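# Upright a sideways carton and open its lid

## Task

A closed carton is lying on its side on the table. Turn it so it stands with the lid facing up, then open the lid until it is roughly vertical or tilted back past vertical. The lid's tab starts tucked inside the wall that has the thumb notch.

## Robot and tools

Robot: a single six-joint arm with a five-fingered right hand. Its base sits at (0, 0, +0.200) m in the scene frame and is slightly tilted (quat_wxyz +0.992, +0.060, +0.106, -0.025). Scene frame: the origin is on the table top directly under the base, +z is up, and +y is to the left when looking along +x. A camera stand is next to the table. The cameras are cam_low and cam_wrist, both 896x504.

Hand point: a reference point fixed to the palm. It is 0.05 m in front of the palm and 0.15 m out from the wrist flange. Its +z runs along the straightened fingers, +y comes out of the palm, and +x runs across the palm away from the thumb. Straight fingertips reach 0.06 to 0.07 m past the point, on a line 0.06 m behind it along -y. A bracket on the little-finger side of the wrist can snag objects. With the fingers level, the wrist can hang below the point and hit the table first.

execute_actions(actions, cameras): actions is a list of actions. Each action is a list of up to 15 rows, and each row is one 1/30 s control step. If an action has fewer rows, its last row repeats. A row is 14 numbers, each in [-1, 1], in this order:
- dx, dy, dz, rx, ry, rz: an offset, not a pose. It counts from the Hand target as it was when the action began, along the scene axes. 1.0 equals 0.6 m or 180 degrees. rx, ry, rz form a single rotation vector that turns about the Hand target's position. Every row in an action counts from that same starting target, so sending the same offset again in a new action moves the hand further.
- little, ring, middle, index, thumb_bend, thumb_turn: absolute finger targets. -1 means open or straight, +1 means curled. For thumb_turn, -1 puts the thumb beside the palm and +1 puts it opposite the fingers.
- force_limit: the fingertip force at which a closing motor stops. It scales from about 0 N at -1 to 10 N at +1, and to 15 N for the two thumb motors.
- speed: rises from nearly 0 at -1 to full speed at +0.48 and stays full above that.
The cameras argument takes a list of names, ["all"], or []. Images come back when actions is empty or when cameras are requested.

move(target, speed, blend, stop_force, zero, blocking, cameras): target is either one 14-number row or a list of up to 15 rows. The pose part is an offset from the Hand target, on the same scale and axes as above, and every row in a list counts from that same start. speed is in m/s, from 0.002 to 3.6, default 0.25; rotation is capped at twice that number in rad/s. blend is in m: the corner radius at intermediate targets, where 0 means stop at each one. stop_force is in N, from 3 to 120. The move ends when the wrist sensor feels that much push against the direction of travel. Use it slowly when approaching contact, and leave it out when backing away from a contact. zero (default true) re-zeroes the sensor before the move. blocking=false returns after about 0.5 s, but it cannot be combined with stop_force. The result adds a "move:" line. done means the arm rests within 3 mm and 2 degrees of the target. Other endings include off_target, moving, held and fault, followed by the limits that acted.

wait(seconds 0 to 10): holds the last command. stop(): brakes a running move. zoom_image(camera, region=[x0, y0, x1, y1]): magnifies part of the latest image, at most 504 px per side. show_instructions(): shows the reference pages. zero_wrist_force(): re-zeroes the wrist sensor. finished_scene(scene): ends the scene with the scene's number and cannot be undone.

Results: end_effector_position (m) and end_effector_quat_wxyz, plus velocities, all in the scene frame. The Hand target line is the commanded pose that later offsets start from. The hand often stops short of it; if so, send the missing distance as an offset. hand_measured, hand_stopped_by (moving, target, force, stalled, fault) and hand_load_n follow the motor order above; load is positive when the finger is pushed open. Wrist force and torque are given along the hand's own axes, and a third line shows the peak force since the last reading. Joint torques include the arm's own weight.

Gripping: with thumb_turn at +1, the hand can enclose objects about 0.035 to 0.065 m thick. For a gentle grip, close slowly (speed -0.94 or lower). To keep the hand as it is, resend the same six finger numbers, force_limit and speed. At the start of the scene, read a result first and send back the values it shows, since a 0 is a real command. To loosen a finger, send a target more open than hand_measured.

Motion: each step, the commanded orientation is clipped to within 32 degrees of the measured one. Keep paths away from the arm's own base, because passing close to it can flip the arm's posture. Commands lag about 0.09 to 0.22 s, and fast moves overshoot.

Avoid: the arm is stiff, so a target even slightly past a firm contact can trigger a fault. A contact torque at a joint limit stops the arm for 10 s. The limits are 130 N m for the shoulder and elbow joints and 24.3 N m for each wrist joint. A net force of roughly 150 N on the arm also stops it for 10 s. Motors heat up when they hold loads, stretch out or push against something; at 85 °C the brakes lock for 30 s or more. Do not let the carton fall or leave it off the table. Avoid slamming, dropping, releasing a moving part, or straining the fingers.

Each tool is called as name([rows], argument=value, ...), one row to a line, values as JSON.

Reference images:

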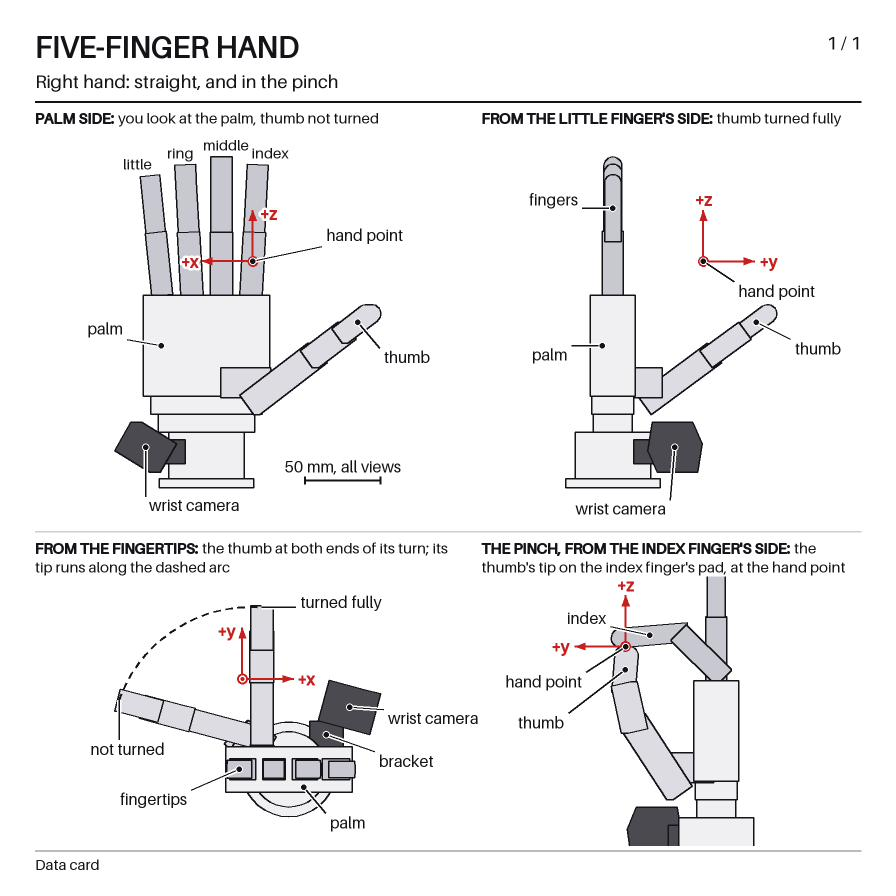

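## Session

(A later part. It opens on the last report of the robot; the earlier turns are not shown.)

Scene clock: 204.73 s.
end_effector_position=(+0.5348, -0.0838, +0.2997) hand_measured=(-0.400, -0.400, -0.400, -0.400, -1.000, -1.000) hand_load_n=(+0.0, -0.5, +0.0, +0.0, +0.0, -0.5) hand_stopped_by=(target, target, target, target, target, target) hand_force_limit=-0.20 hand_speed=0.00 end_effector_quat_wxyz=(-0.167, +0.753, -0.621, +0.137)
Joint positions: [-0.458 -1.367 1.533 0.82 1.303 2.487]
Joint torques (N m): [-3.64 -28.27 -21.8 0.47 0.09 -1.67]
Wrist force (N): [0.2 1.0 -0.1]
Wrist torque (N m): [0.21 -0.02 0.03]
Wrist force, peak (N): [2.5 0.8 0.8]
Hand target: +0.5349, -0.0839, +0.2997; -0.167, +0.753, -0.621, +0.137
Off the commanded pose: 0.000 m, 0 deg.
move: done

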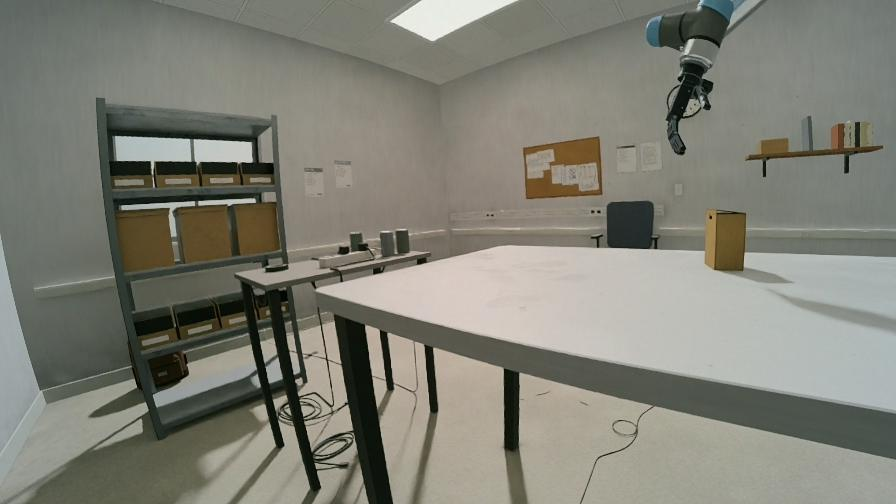

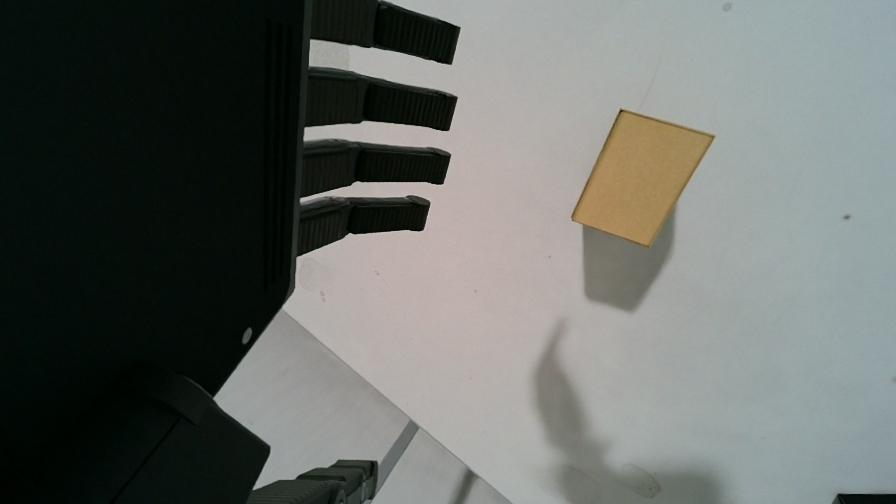

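move(target=[0,0,-0.213,0,0,0,-0.4,-0.4,-0.4,-0.4,-1,-1,-0.2,0], speed=0.12, cameras=["all"])

zoom_image(camera="cam_low", region=[660, 150, 780, 280])

Scene clock: 209.97 s.
end_effector_position=(+0.5348, -0.0839, +0.1718) hand_measured=(-0.400, -0.400, -0.400, -0.400, -1.000, -1.000) hand_load_n=(+0.0, +0.0, +0.0, +0.0, +0.0, +0.0) hand_stopped_by=(target, target, target, target, target, target) hand_force_limit=-0.20 hand_speed=0.00 end_effector_quat_wxyz=(-0.167, +0.753, -0.621, +0.137)
Joint positions: [-0.46 -1.209 1.659 0.538 1.301 2.485]
Joint torques (N m): [4.88 -45.58 -25.84 1.04 -2.21 0.35]
Wrist force (N): [0.1 1.0 -0.1]
Wrist torque (N m): [0.20 -0.01 0.12]
Wrist force, peak (N): [0.0 1.5 1.0]
Hand target: +0.5349, -0.0839, +0.1719; -0.167, +0.753, -0.621, +0.137
Off the commanded pose: 0.000 m, 0 deg.
move: done

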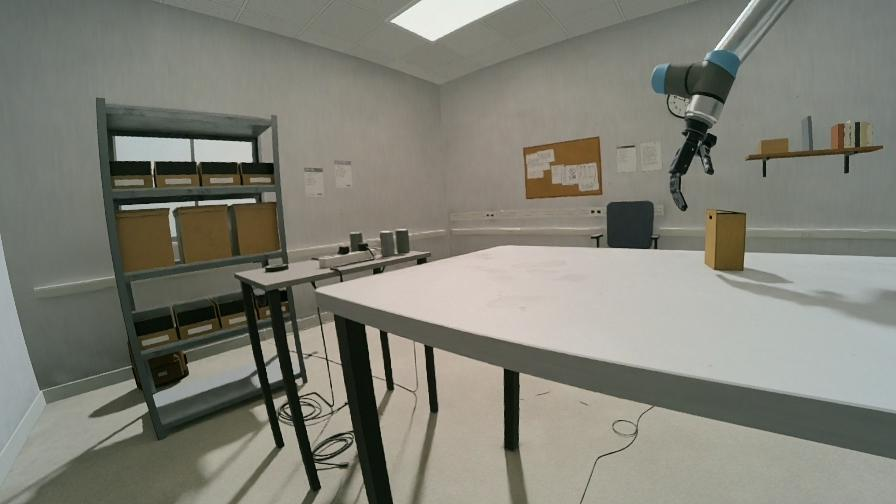

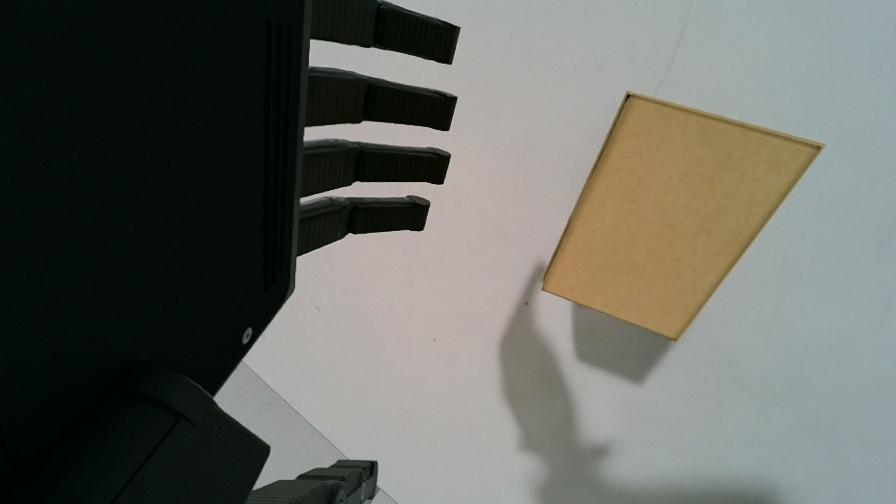

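Scaled by 3.877 from the camera's 896x504 image, which has a finer 1280x720 frame.

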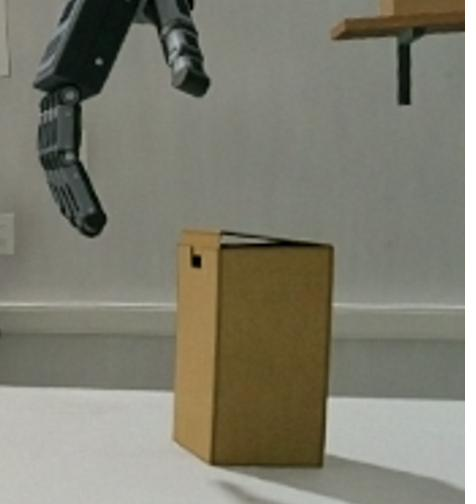

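move([
  [-0.05,-0.0095,-0.01,0,0,0,-0.4,-0.4,-0.4,-0.4,-1,-1,-0.2,0],
  [-0.085,-0.016,0.01,0,0,0,-0.4,-0.4,-0.4,-0.4,-1,-1,-0.2,0],
], speed=0.04, blend=0.005, cameras=["all"])

zoom_image(camera="cam_low", region=[660, 150, 780, 280])

Scene clock: 214.47 s.
end_effector_position=(+0.4838, -0.0935, +0.1779) hand_measured=(-0.400, -0.400, -0.400, -0.400, -1.000, -1.000) hand_load_n=(+0.0, +0.0, +0.0, +0.0, +0.0, +0.0) hand_stopped_by=(target, target, target, target, target, target) hand_force_limit=-0.20 hand_speed=0.00 end_effector_quat_wxyz=(-0.167, +0.753, -0.621, +0.137) end_effector_velocity=(+0.002, +0.000, +0.000) end_effector_angular_velocity=(+0.000, +0.000, -0.002)
Joint positions: [-0.549 -1.308 1.81 0.508 1.253 2.407]
Joint velocities: [0.003 0.003 -0.005 0 0.002 0.005]
Joint torques (N m): [12.19 -21.72 -25.44 0.35 1.29 2.46]
Wrist force (N): [-0.1 1.2 -0.2]
Wrist torque (N m): [0.24 0.03 0.09]
Wrist force, peak (N): [0.1 1.3 -0.1]
Hand target: +0.4839, -0.0935, +0.1779; -0.167, +0.753, -0.621, +0.137
Off the commanded pose: 0.000 m, 0 deg.
move: done

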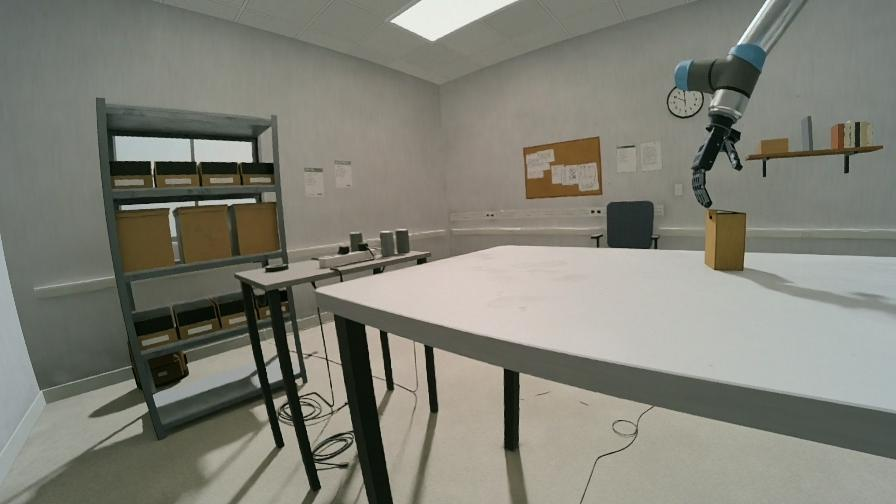

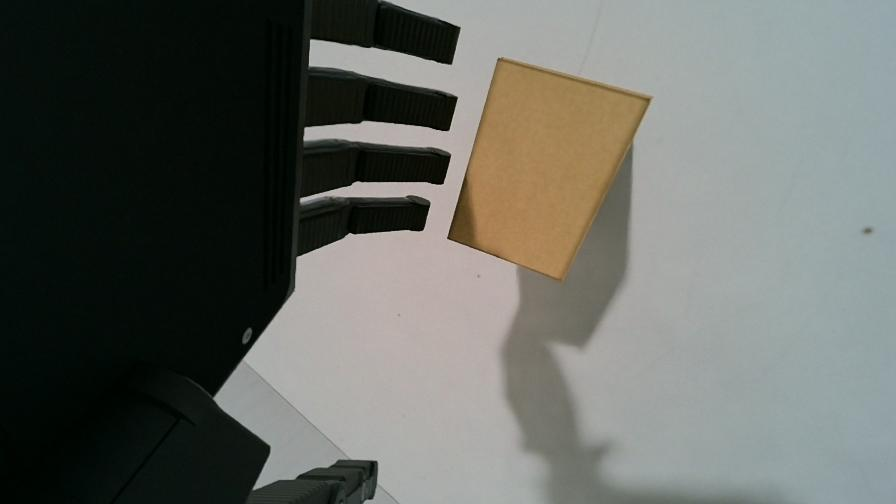

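Scaled by 3.877 from the camera's 896x504 image, which has a finer 1280x720 frame.

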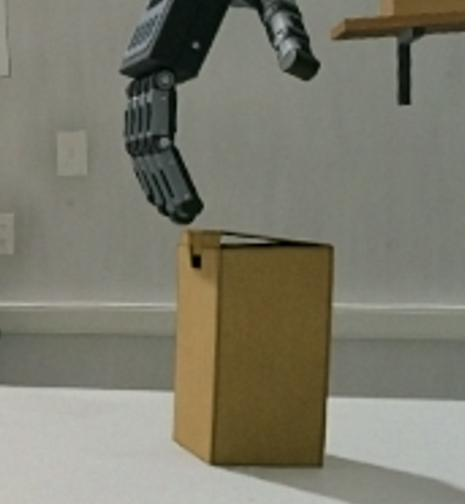

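move([
  [0.05,0.0095,0,0,0,0,-0.4,-0.4,-0.4,-0.4,-1,-1,-0.2,0],
  [0.05,0.0095,-0.021,0,0,0,-0.4,-0.4,-0.4,-0.4,-1,-1,-0.2,0],
  [-0.008,-0.0015,-0.021,0,0,0,-0.4,-0.4,-0.4,-0.4,-1,-1,-0.2,0],
], speed=[0.08,0.05,0.03], cameras=["all"])

zoom_image(camera="cam_low", region=[660, 150, 780, 280])

Scene clock: 220.60 s.
end_effector_position=(+0.4791, -0.0945, +0.1653) hand_measured=(-0.400, -0.400, -0.400, -0.400, -1.000, -1.000) hand_load_n=(+0.0, +0.0, +0.0, +0.0, +0.0, +0.0) hand_stopped_by=(target, target, target, target, target, target) hand_force_limit=-0.20 hand_speed=0.00 end_effector_quat_wxyz=(-0.167, +0.753, -0.621, +0.137)
Joint positions: [-0.558 -1.295 1.831 0.475 1.248 2.399]
Joint torques (N m): [13.42 -21.87 -25.29 3.13 1.1 2.29]
Wrist force (N): [0.0 1.3 -0.1]
Wrist torque (N m): [0.26 0.02 0.11]
Wrist force, peak (N): [0.1 1.7 -0.4]
Hand target: +0.4791, -0.0944, +0.1653; -0.167, +0.753, -0.621, +0.137
Off the commanded pose: 0.000 m, 0 deg.
move: done

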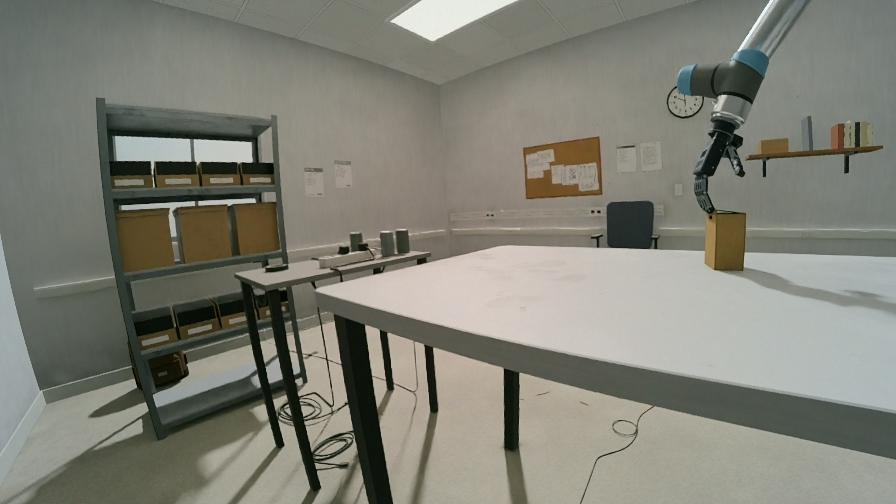

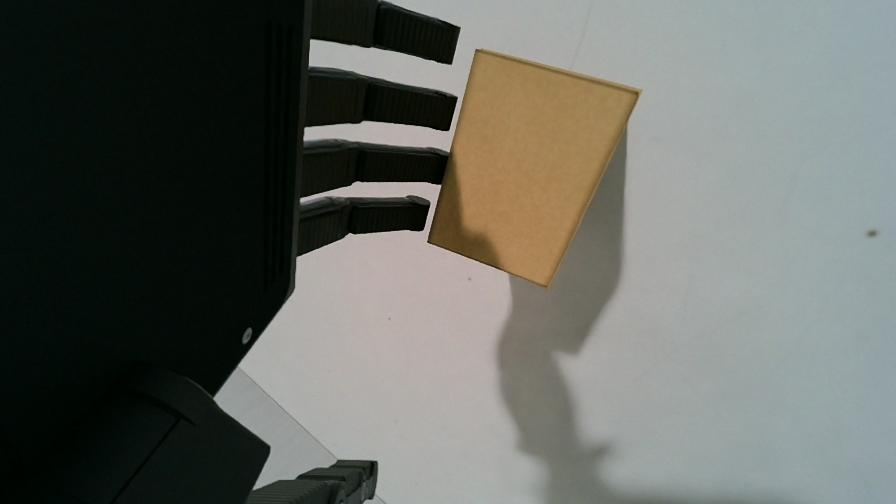

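Scaled by 3.877 from the camera's 896x504 image, which has a finer 1280x720 frame.

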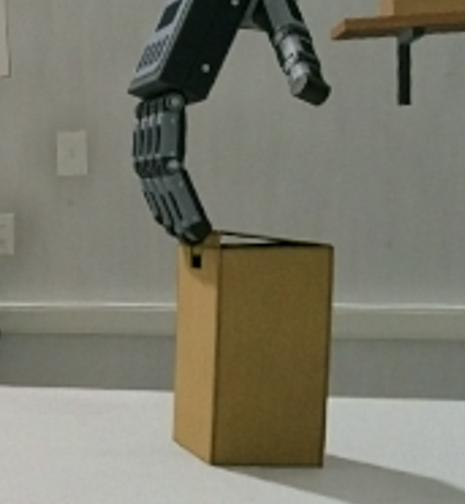

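move([
  [-0.02,-0.004,0,0,0,0,-0.4,-0.4,-0.4,-0.4,-1,-1,-0.2,0],
  [-0.05,-0.0095,0.03,0,0,0,-0.4,-0.4,-0.4,-0.4,-1,-1,-0.2,0],
], speed=0.03, blend=0.003, cameras=["all"])

zoom_image(camera="cam_low", region=[660, 150, 780, 280])

Scene clock: 224.20 s.
end_effector_position=(+0.4489, -0.1001, +0.1834) hand_measured=(-0.400, -0.400, -0.400, -0.400, -1.000, -1.000) hand_load_n=(+0.0, +0.0, +0.0, +0.0, +0.0, +0.0) hand_stopped_by=(target, target, target, target, target, target) hand_force_limit=-0.20 hand_speed=0.00 end_effector_quat_wxyz=(-0.167, +0.753, -0.621, +0.137) end_effector_velocity=(+0.002, +0.000, -0.001) end_effector_angular_velocity=(+0.001, -0.002, +0.000)
Joint positions: [-0.623 -1.376 1.905 0.502 1.214 2.34]
Joint velocities: [0.003 0.005 -0.003 -0.003 0 0.004]
Joint torques (N m): [12.36 -19.17 -24.6 0.45 0.04 2.02]
Wrist force (N): [0.1 0.8 -0.2]
Wrist torque (N m): [0.21 0.02 0.11]
Wrist force, peak (N): [0.1 -0.6 -1.6]
Hand target: +0.4491, -0.1001, +0.1833; -0.167, +0.753, -0.621, +0.137
Off the commanded pose: 0.000 m, 0 deg.
move: done

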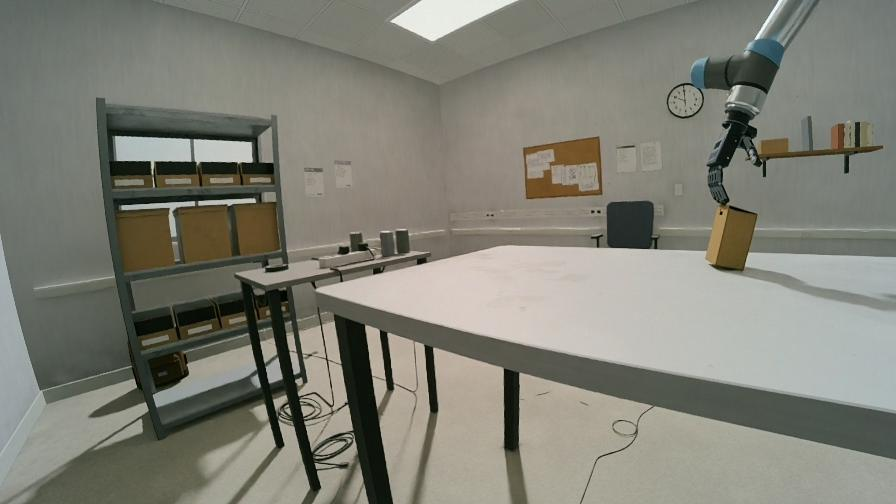

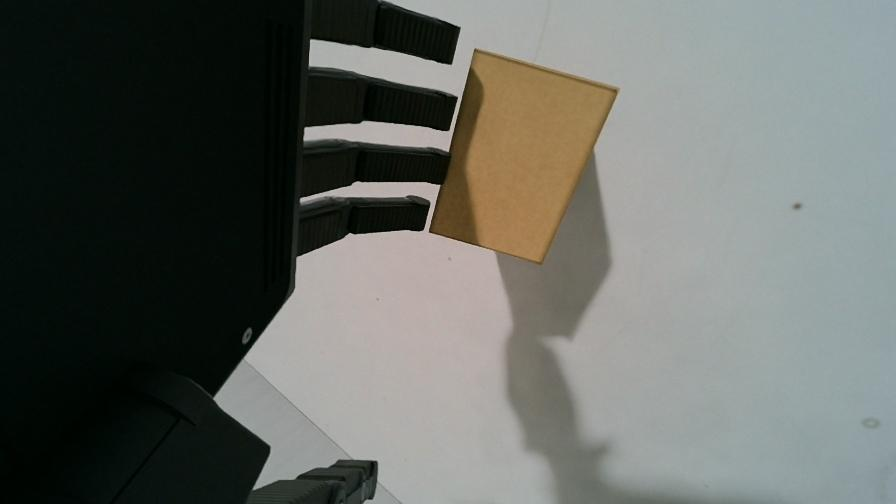

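Scaled by 3.877 from the camera's 896x504 image, which has a finer 1280x720 frame.

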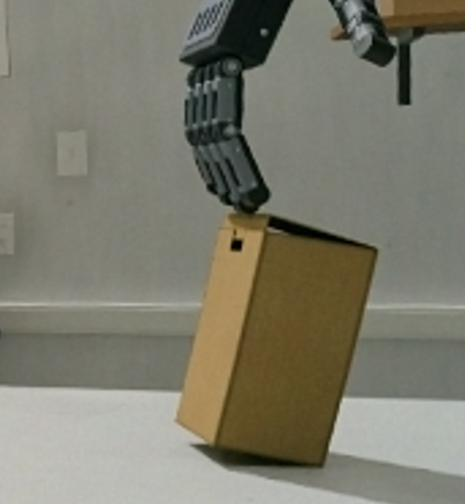

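move([
  [0.05,0.0095,-0.03,0,0,0,-0.4,-0.4,-0.4,-0.4,-1,-1,-0.2,0],
  [0.12,0.023,-0.02,0,0,0,-0.4,-0.4,-0.4,-0.4,-1,-1,-0.2,0],
  [0.12,0.023,0.1,0,0,0,-0.4,-0.4,-0.4,-0.4,-1,-1,-0.2,0],
], speed=[0.025,0.08,0.2], blend=0.004, cameras=["all"])

zoom_image(camera="cam_low", region=[660, 150, 780, 280])

Scene clock: 238.13 s.
end_effector_position=(+0.5211, -0.0864, +0.2432) hand_measured=(-0.400, -0.400, -0.400, -0.400, -1.000, -1.000) hand_load_n=(+0.0, +0.0, +0.0, +0.0, +0.0, +0.0) hand_stopped_by=(target, target, target, target, target, target) hand_force_limit=-0.20 hand_speed=0.00 end_effector_quat_wxyz=(-0.167, +0.753, -0.621, +0.137)
Joint positions: [-0.482 -1.334 1.644 0.682 1.29 2.466]
Joint torques (N m): [-3.52 -36.3 -10.29 3.37 -2.75 -1.38]
Wrist force (N): [0.2 1.0 -0.1]
Wrist torque (N m): [0.22 -0.02 0.08]
Wrist force, peak (N): [0.3 1.2 1.8]
Hand target: +0.5211, -0.0863, +0.2433; -0.167, +0.753, -0.621, +0.137
Off the commanded pose: 0.000 m, 0 deg.
move: done

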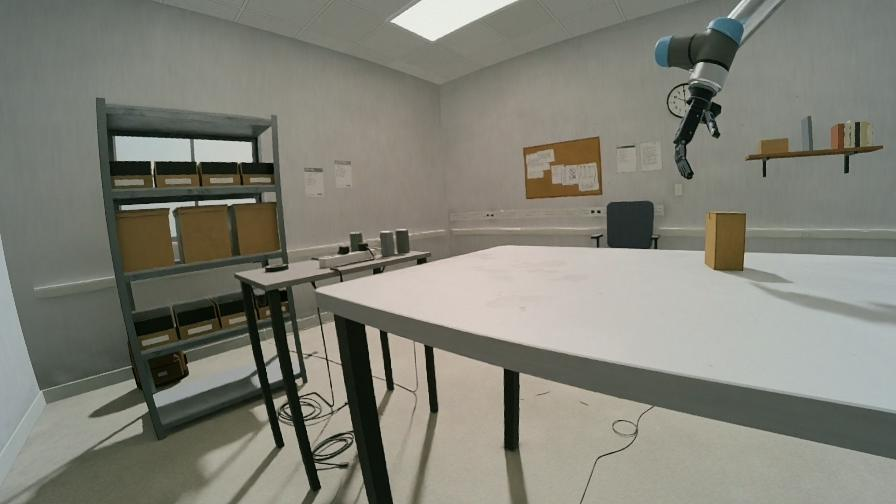

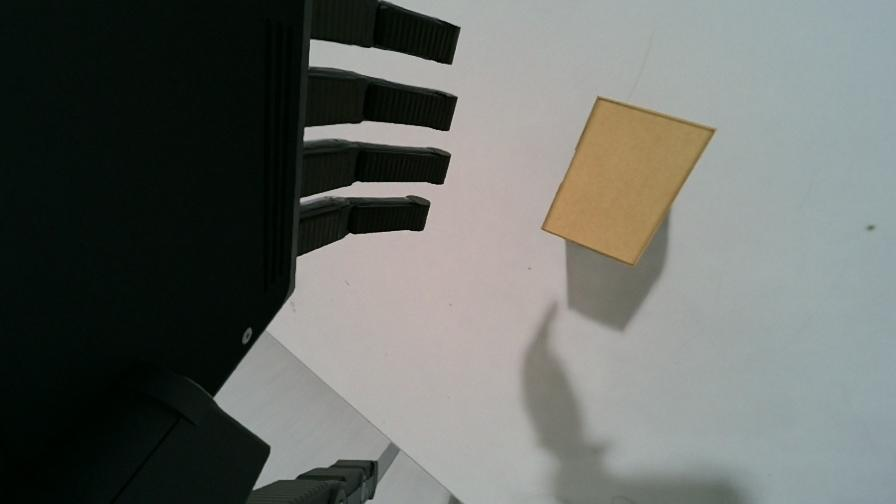

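Scaled by 3.877 from the camera's 896x504 image, which has a finer 1280x720 frame.

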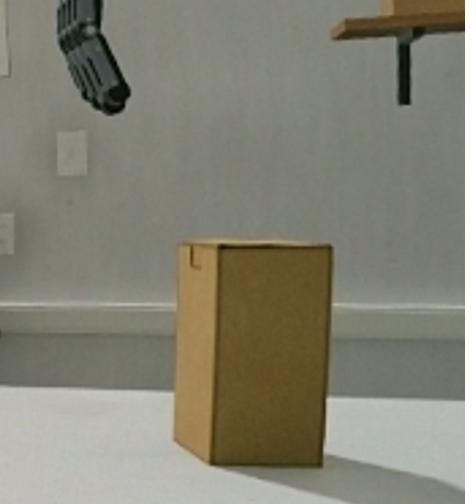

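move(target=[-0.0885,-0.0545,-0.04,0.038,-0.191,0.005,-1,-1,-1,-1,-1,1,-0.2,0], speed=0.25, cameras=["all"])

zoom_image(camera="cam_low", region=[660, 120, 800, 280])

Scene clock: 249.63 s.
end_effector_position=(+0.4680, -0.1190, +0.2192) hand_measured=(-1.000, -1.000, -1.000, -1.000, -1.000, +1.000) hand_load_n=(+0.0, +0.0, +0.0, +0.0, +0.0, +0.0) hand_stopped_by=(target, target, target, target, target, target) hand_force_limit=-0.20 hand_speed=0.00 end_effector_quat_wxyz=(-0.388, +0.673, -0.546, +0.315)
Joint positions: [-1.007 -1.536 2.195 0.099 0.504 2.273]
Joint torques (N m): [-6.42 -35.61 -10.71 -0.05 -3.59 1.2]
Wrist force (N): [0.0 0.9 -0.9]
Wrist torque (N m): [0.33 0.04 0.06]
Wrist force, peak (N): [-0.1 1.7 -1.2]
Hand target: +0.4680, -0.1190, +0.2193; -0.388, +0.673, -0.545, +0.315
Off the commanded pose: 0.000 m, 0 deg.
move: done

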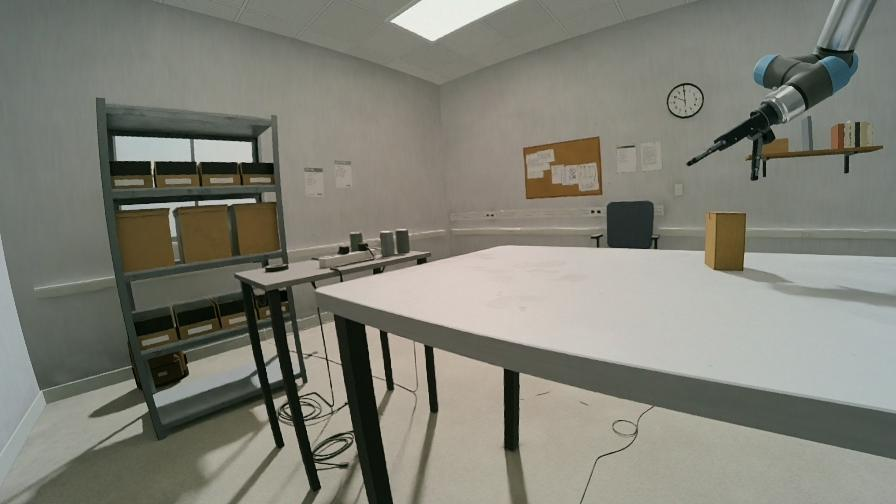

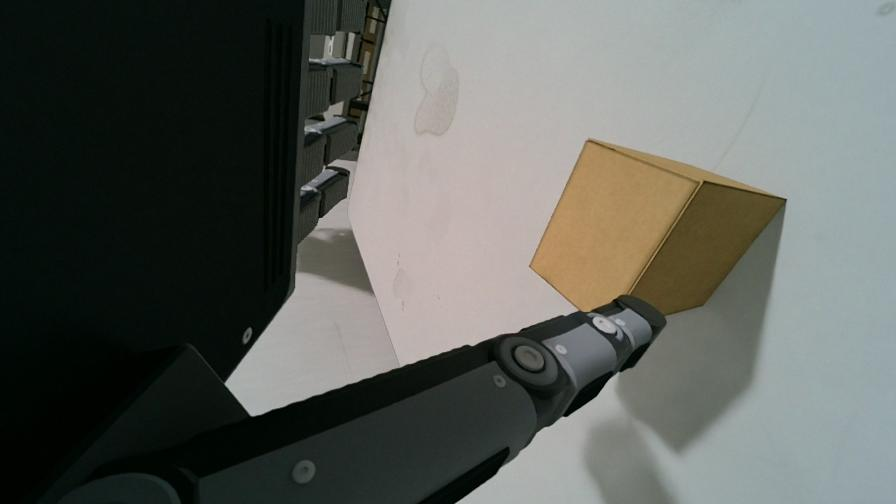

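Scaled by 3.150 from the camera's 896x504 image, which has a finer 1280x720 frame.

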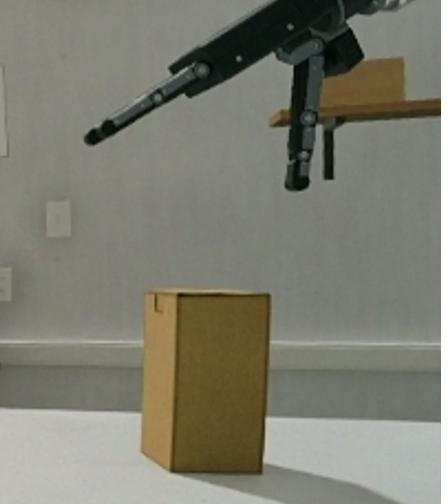

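move(target=[0,0,-0.143,0,0,0,-1,-1,-1,-1,-1,1,-0.2,0], speed=0.08, stop_force=4)

move(target=[0,0,0,0,0,0,-1,-1,-1,-0.45,-1,1,-0.5,-0.6], cameras=["all"])

zoom_image(camera="cam_low", region=[660, 150, 780, 280])

Scene clock: 257.33 s.
end_effector_position=(+0.4680, -0.1190, +0.1335) hand_measured=(-1.000, -1.000, -1.000, -1.000, -1.000, +1.000) hand_load_n=(-0.5, +0.0, +0.0, +0.0, +0.0, +0.0) hand_stopped_by=(target, target, target, target, target, target) hand_force_limit=-0.20 hand_speed=0.00 end_effector_quat_wxyz=(-0.388, +0.673, -0.545, +0.315)
Joint positions: [-0.97 -1.327 2.232 -0.19 0.531 2.323]
Joint torques (N m): [-7.32 -35.3 -19.24 -0.01 -3.46 -2.12]
Wrist force (N): [0.0 1.3 -0.7]
Wrist torque (N m): [0.38 0.03 0.06]
Wrist force, peak (N): [0.0 1.8 -0.4]
Hand target: +0.4680, -0.1190, +0.1335; -0.388, +0.673, -0.545, +0.315
Off the commanded pose: 0.000 m, 0 deg.
move: done

Scene clock: 258.10 s.
end_effector_position=(+0.4680, -0.1190, +0.1335) hand_measured=(-1.000, -1.000, -1.000, -0.450, -1.000, +1.000) hand_load_n=(+0.0, +0.0, +0.0, +0.0, +0.0, +0.0) hand_stopped_by=(target, target, target, target, target, target) hand_force_limit=-0.50 hand_speed=-0.60 end_effector_quat_wxyz=(-0.388, +0.673, -0.545, +0.315)
Joint positions: [-0.97 -1.327 2.232 -0.19 0.531 2.323]
Joint torques (N m): [-6.98 -36.94 -17.69 0.33 -2.73 -2.03]
Wrist force (N): [-0.1 1.3 -0.7]
Wrist torque (N m): [0.39 0.04 0.05]
Wrist force, peak (N): [-0.1 1.3 -0.7]
Hand target: +0.4680, -0.1190, +0.1335; -0.388, +0.673, -0.545, +0.315
Off the commanded pose: 0.000 m, 0 deg.
move: done

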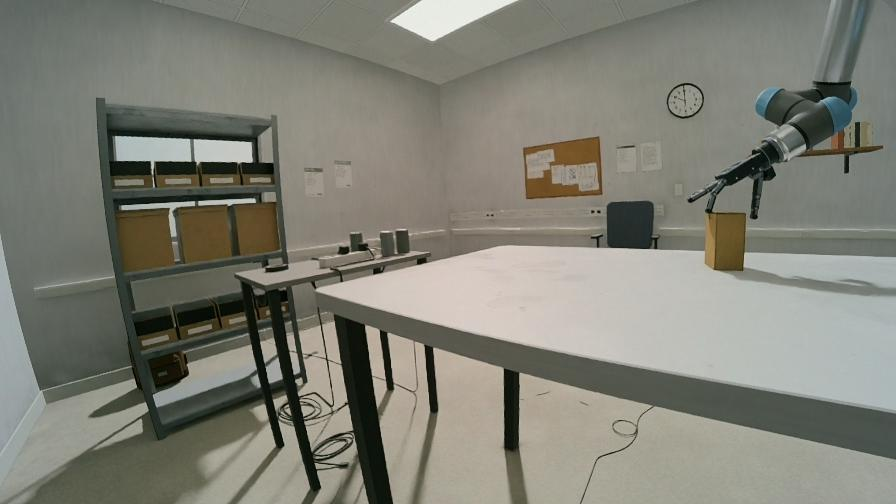

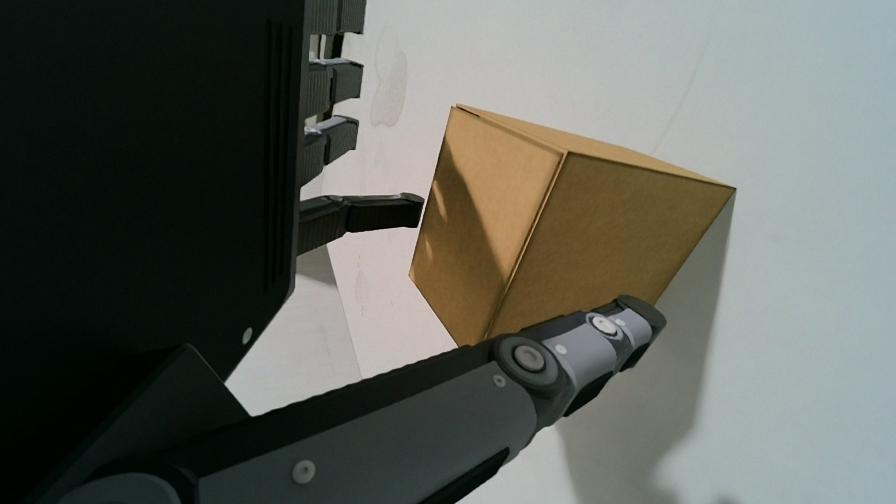

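Scaled by 3.877 from the camera's 896x504 image, which has a finer 1280x720 frame.

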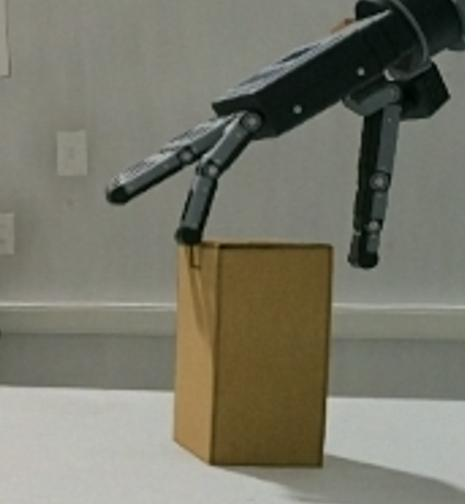

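move([
  [0.013,0.003,0,0,0,0,-1,-1,-1,-0.5,-1,1,-0.5,-0.6],
  [0.013,0.003,-0.015,0,0,0,-1,-1,-1,-0.5,-1,1,-0.5,-0.6],
], speed=0.04)

move(target=[0,0,0,0,0,0,-1,-1,-1,0.2,-1,1,-0.6,-0.9], cameras=["all"])

zoom_image(camera="cam_low", region=[660, 150, 780, 280])

Scene clock: 262.50 s.
end_effector_position=(+0.4758, -0.1172, +0.1244) hand_measured=(-1.000, -1.000, -1.000, -0.500, -1.000, +1.000) hand_load_n=(+0.0, +0.0, +0.0, +0.0, +0.0, +0.0) hand_stopped_by=(target, target, target, target, target, target) hand_force_limit=-0.50 hand_speed=-0.60 end_effector_quat_wxyz=(-0.388, +0.673, -0.546, +0.315) end_effector_velocity=(+0.000, +0.001, +0.001) end_effector_angular_velocity=(+0.001, +0.001, +0.000)
Joint positions: [-0.941 -1.304 2.22 -0.233 0.554 2.36]
Joint velocities: [0 -0.004 0.001 0.005 0 0]
Joint torques (N m): [1.13 -40.05 3.52 2.73 -0.21 0.47]
Wrist force (N): [-0.1 1.1 -0.7]
Wrist torque (N m): [0.36 0.04 0.04]
Wrist force, peak (N): [-0.3 1.7 -0.4]
Hand target: +0.4758, -0.1172, +0.1245; -0.388, +0.673, -0.545, +0.315
Off the commanded pose: 0.000 m, 0 deg.
move: done

Scene clock: 264.40 s.
end_effector_position=(+0.4758, -0.1172, +0.1245) hand_measured=(-1.000, -1.000, -1.000, -0.046, -1.000, +1.000) hand_load_n=(+0.0, +0.0, +0.0, +3.5, +0.5, -1.0) hand_stopped_by=(target, target, target, force, target, target) hand_force_limit=-0.60 hand_speed=-0.90 end_effector_quat_wxyz=(-0.388, +0.673, -0.545, +0.315)
Joint positions: [-0.941 -1.304 2.22 -0.233 0.554 2.36]
Joint torques (N m): [-6.55 -40.01 2.81 0.01 -2.91 -1.8]
Wrist force (N): [-0.2 1.8 -0.5]
Wrist torque (N m): [0.42 0.05 0.05]
Wrist force, peak (N): [-0.2 1.8 -0.5]
Hand target: +0.4758, -0.1172, +0.1245; -0.388, +0.673, -0.545, +0.315
Off the commanded pose: 0.000 m, 0 deg.
move: done

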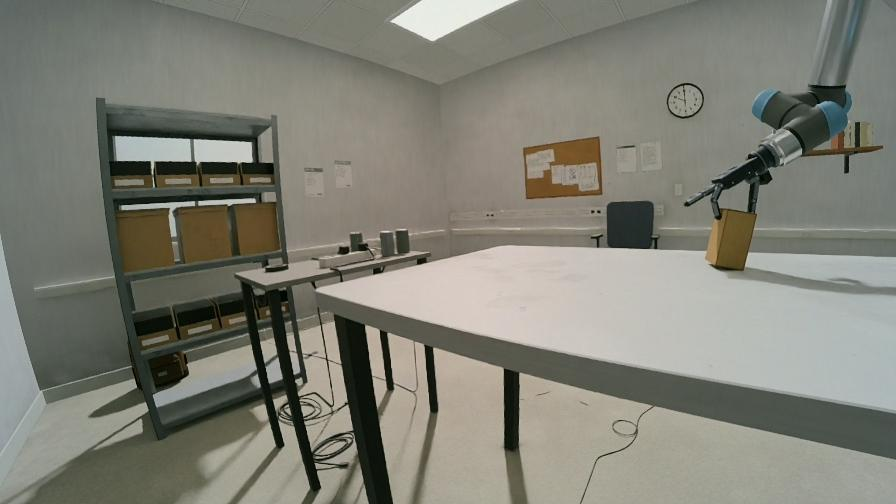

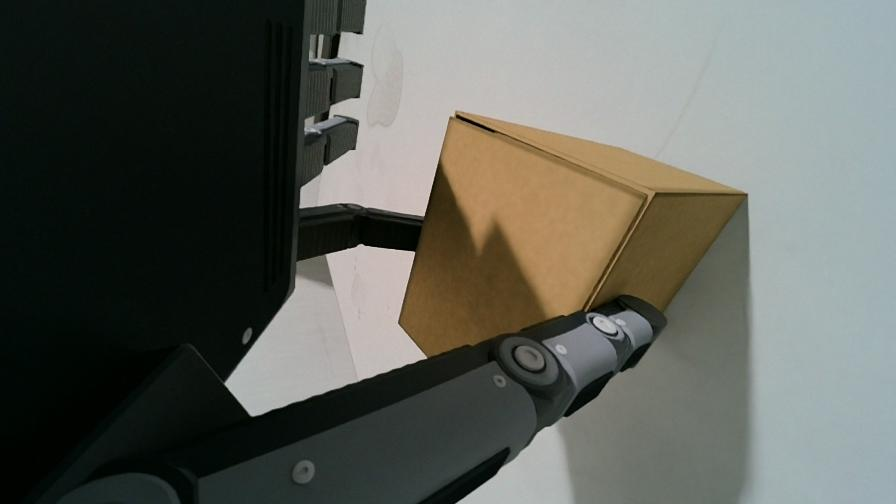

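Scaled by 3.877 from the camera's 896x504 image, which has a finer 1280x720 frame.

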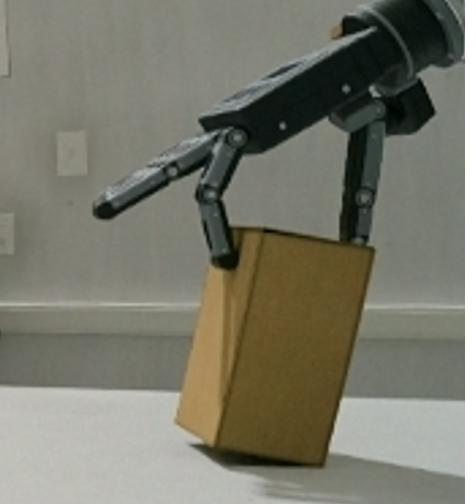

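move(target=[0.045,0.0096,0,0,0,0,-1,-1,-1,0.2,-1,1,-0.6,-0.9], speed=0.03, cameras=["all"])

zoom_image(camera="cam_low", region=[660, 150, 780, 280])

Scene clock: 267.97 s.
end_effector_position=(+0.5029, -0.1116, +0.1244) hand_measured=(-1.000, -1.000, -1.000, -0.046, -1.000, +1.000) hand_load_n=(+0.0, -0.5, +0.0, +4.0, +0.5, -1.0) hand_stopped_by=(target, target, target, force, target, target) hand_force_limit=-0.60 hand_speed=-0.90 end_effector_quat_wxyz=(-0.388, +0.673, -0.545, +0.315) end_effector_velocity=(-0.001, +0.001, +0.000) end_effector_angular_velocity=(+0.000, -0.002, +0.002)
Joint positions: [-0.857 -1.297 2.171 -0.267 0.621 2.451]
Joint velocities: [-0.003 -0.001 0.003 0 -0.005 -0.004]
Joint torques (N m): [-7.61 -28.53 1.27 2.76 -3.42 -2.06]
Wrist force (N): [-0.1 1.2 -0.6]
Wrist torque (N m): [0.37 0.03 0.09]
Wrist force, peak (N): [-0.2 2.0 -0.8]
Hand target: +0.5028, -0.1115, +0.1245; -0.388, +0.673, -0.545, +0.315
Off the commanded pose: 0.000 m, 0 deg.
move: done

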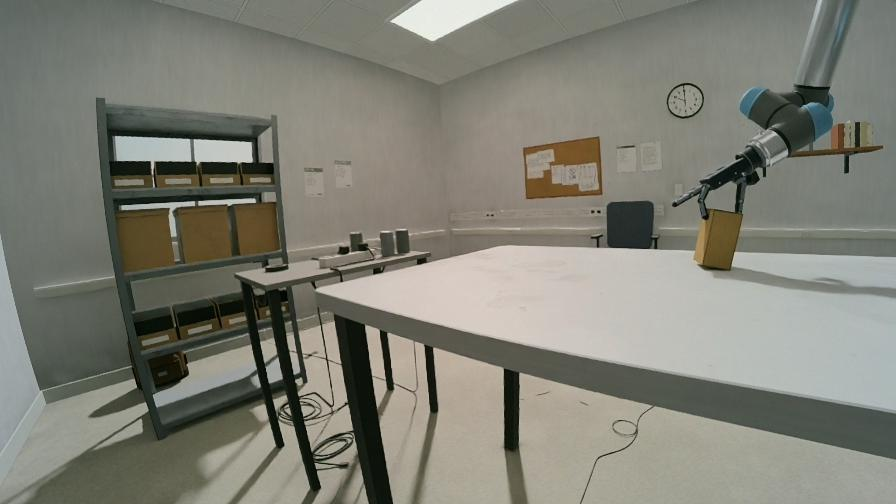

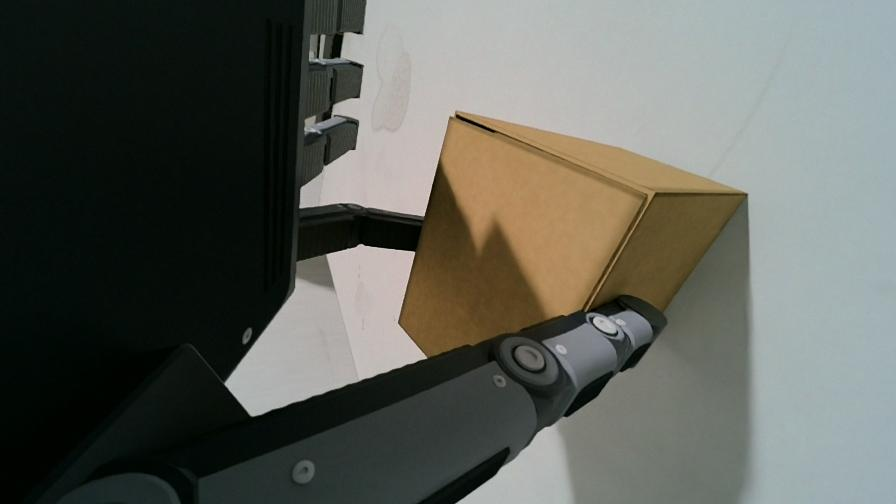

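Scaled by 3.877 from the camera's 896x504 image, which has a finer 1280x720 frame.

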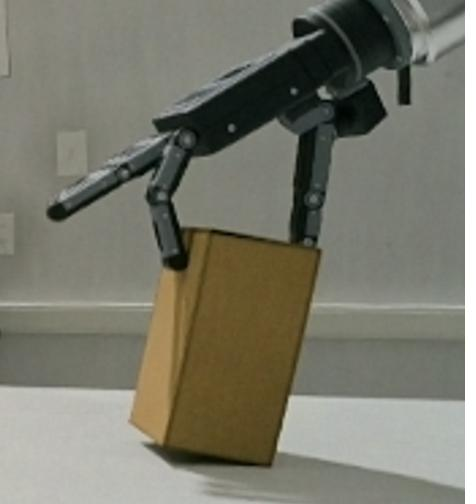

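move(target=[0,0,0,0,0,0,-1,-1,0.2,0.2,-1,1,-0.2,-0.86])

move(target=[0,0,0,0,0,0,-1,-1,0.2,0.6,-1,1,0.1,-0.86], cameras=["all"])

zoom_image(camera="cam_low", region=[660, 150, 780, 280])

Scene clock: 276.33 s.
end_effector_position=(+0.5028, -0.1115, +0.1245) hand_measured=(-1.000, -1.000, -0.068, -0.046, -1.000, +1.000) hand_load_n=(+0.0, +0.0, +6.0, +2.0, +1.0, +0.5) hand_stopped_by=(target, target, force, force, target, target) hand_force_limit=-0.20 hand_speed=-0.86 end_effector_quat_wxyz=(-0.388, +0.673, -0.545, +0.315)
Joint positions: [-0.857 -1.297 2.171 -0.267 0.621 2.451]
Joint torques (N m): [-7.07 -40.85 -2.62 2.58 -3.24 -2.04]
Wrist force (N): [-0.1 1.4 -0.5]
Wrist torque (N m): [0.36 0.03 0.10]
Wrist force, peak (N): [-0.1 1.6 -0.5]
Hand target: +0.5028, -0.1115, +0.1245; -0.388, +0.673, -0.545, +0.315
Off the commanded pose: 0.000 m, 0 deg.
move: done

Scene clock: 276.83 s.
end_effector_position=(+0.5028, -0.1115, +0.1245) hand_measured=(-1.000, -1.000, -0.068, -0.034, -1.000, +1.000) hand_load_n=(+0.0, +0.0, +4.5, +5.5, +1.5, -1.0) hand_stopped_by=(target, target, force, force, target, target) hand_force_limit=0.10 hand_speed=-0.86 end_effector_quat_wxyz=(-0.388, +0.673, -0.545, +0.315)
Joint positions: [-0.857 -1.297 2.171 -0.267 0.621 2.451]
Joint torques (N m): [-6.36 -40.78 -3.64 2.56 -3.37 -2.07]
Wrist force (N): [-0.3 1.4 -0.3]
Wrist torque (N m): [0.35 0.05 0.09]
Wrist force, peak (N): [-0.1 1.6 -0.4]
Hand target: +0.5028, -0.1115, +0.1245; -0.388, +0.673, -0.545, +0.315
Off the commanded pose: 0.000 m, 0 deg.
move: done

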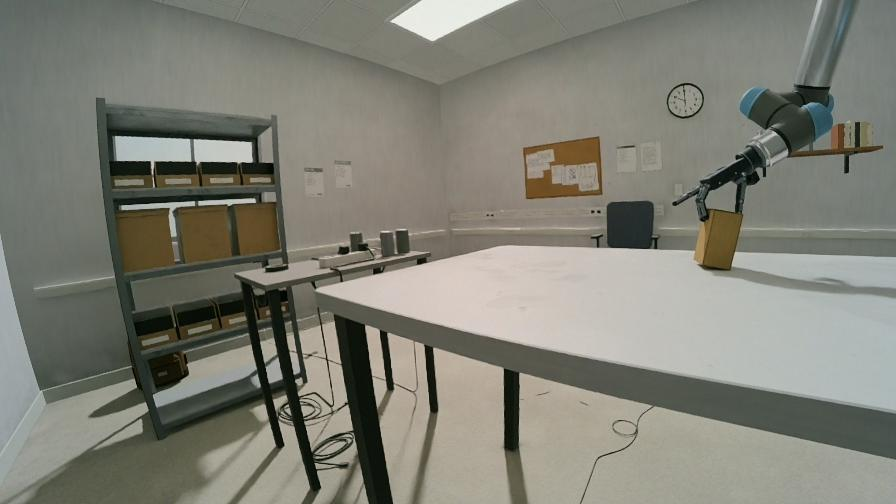

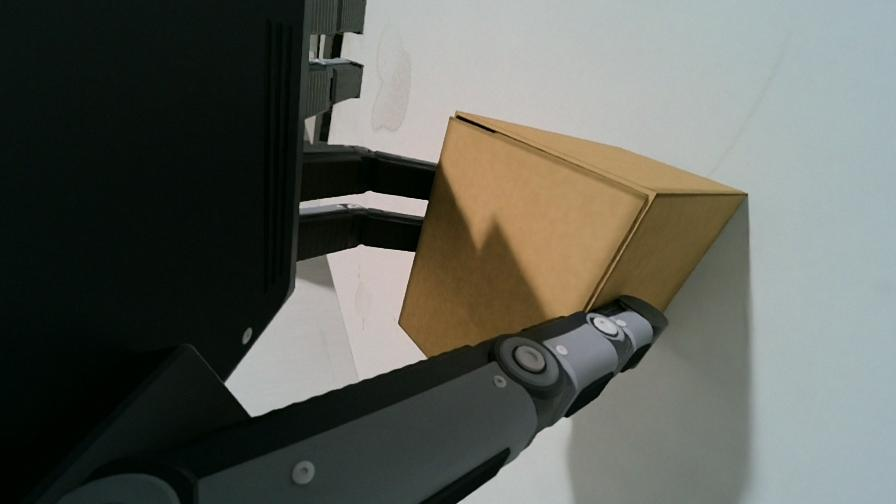

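Scaled by 3.877 from the camera's 896x504 image, which has a finer 1280x720 frame.

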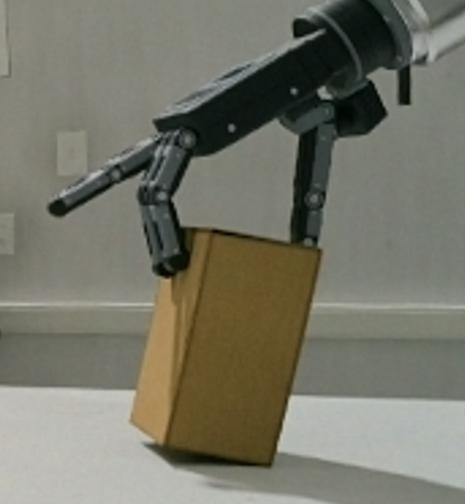

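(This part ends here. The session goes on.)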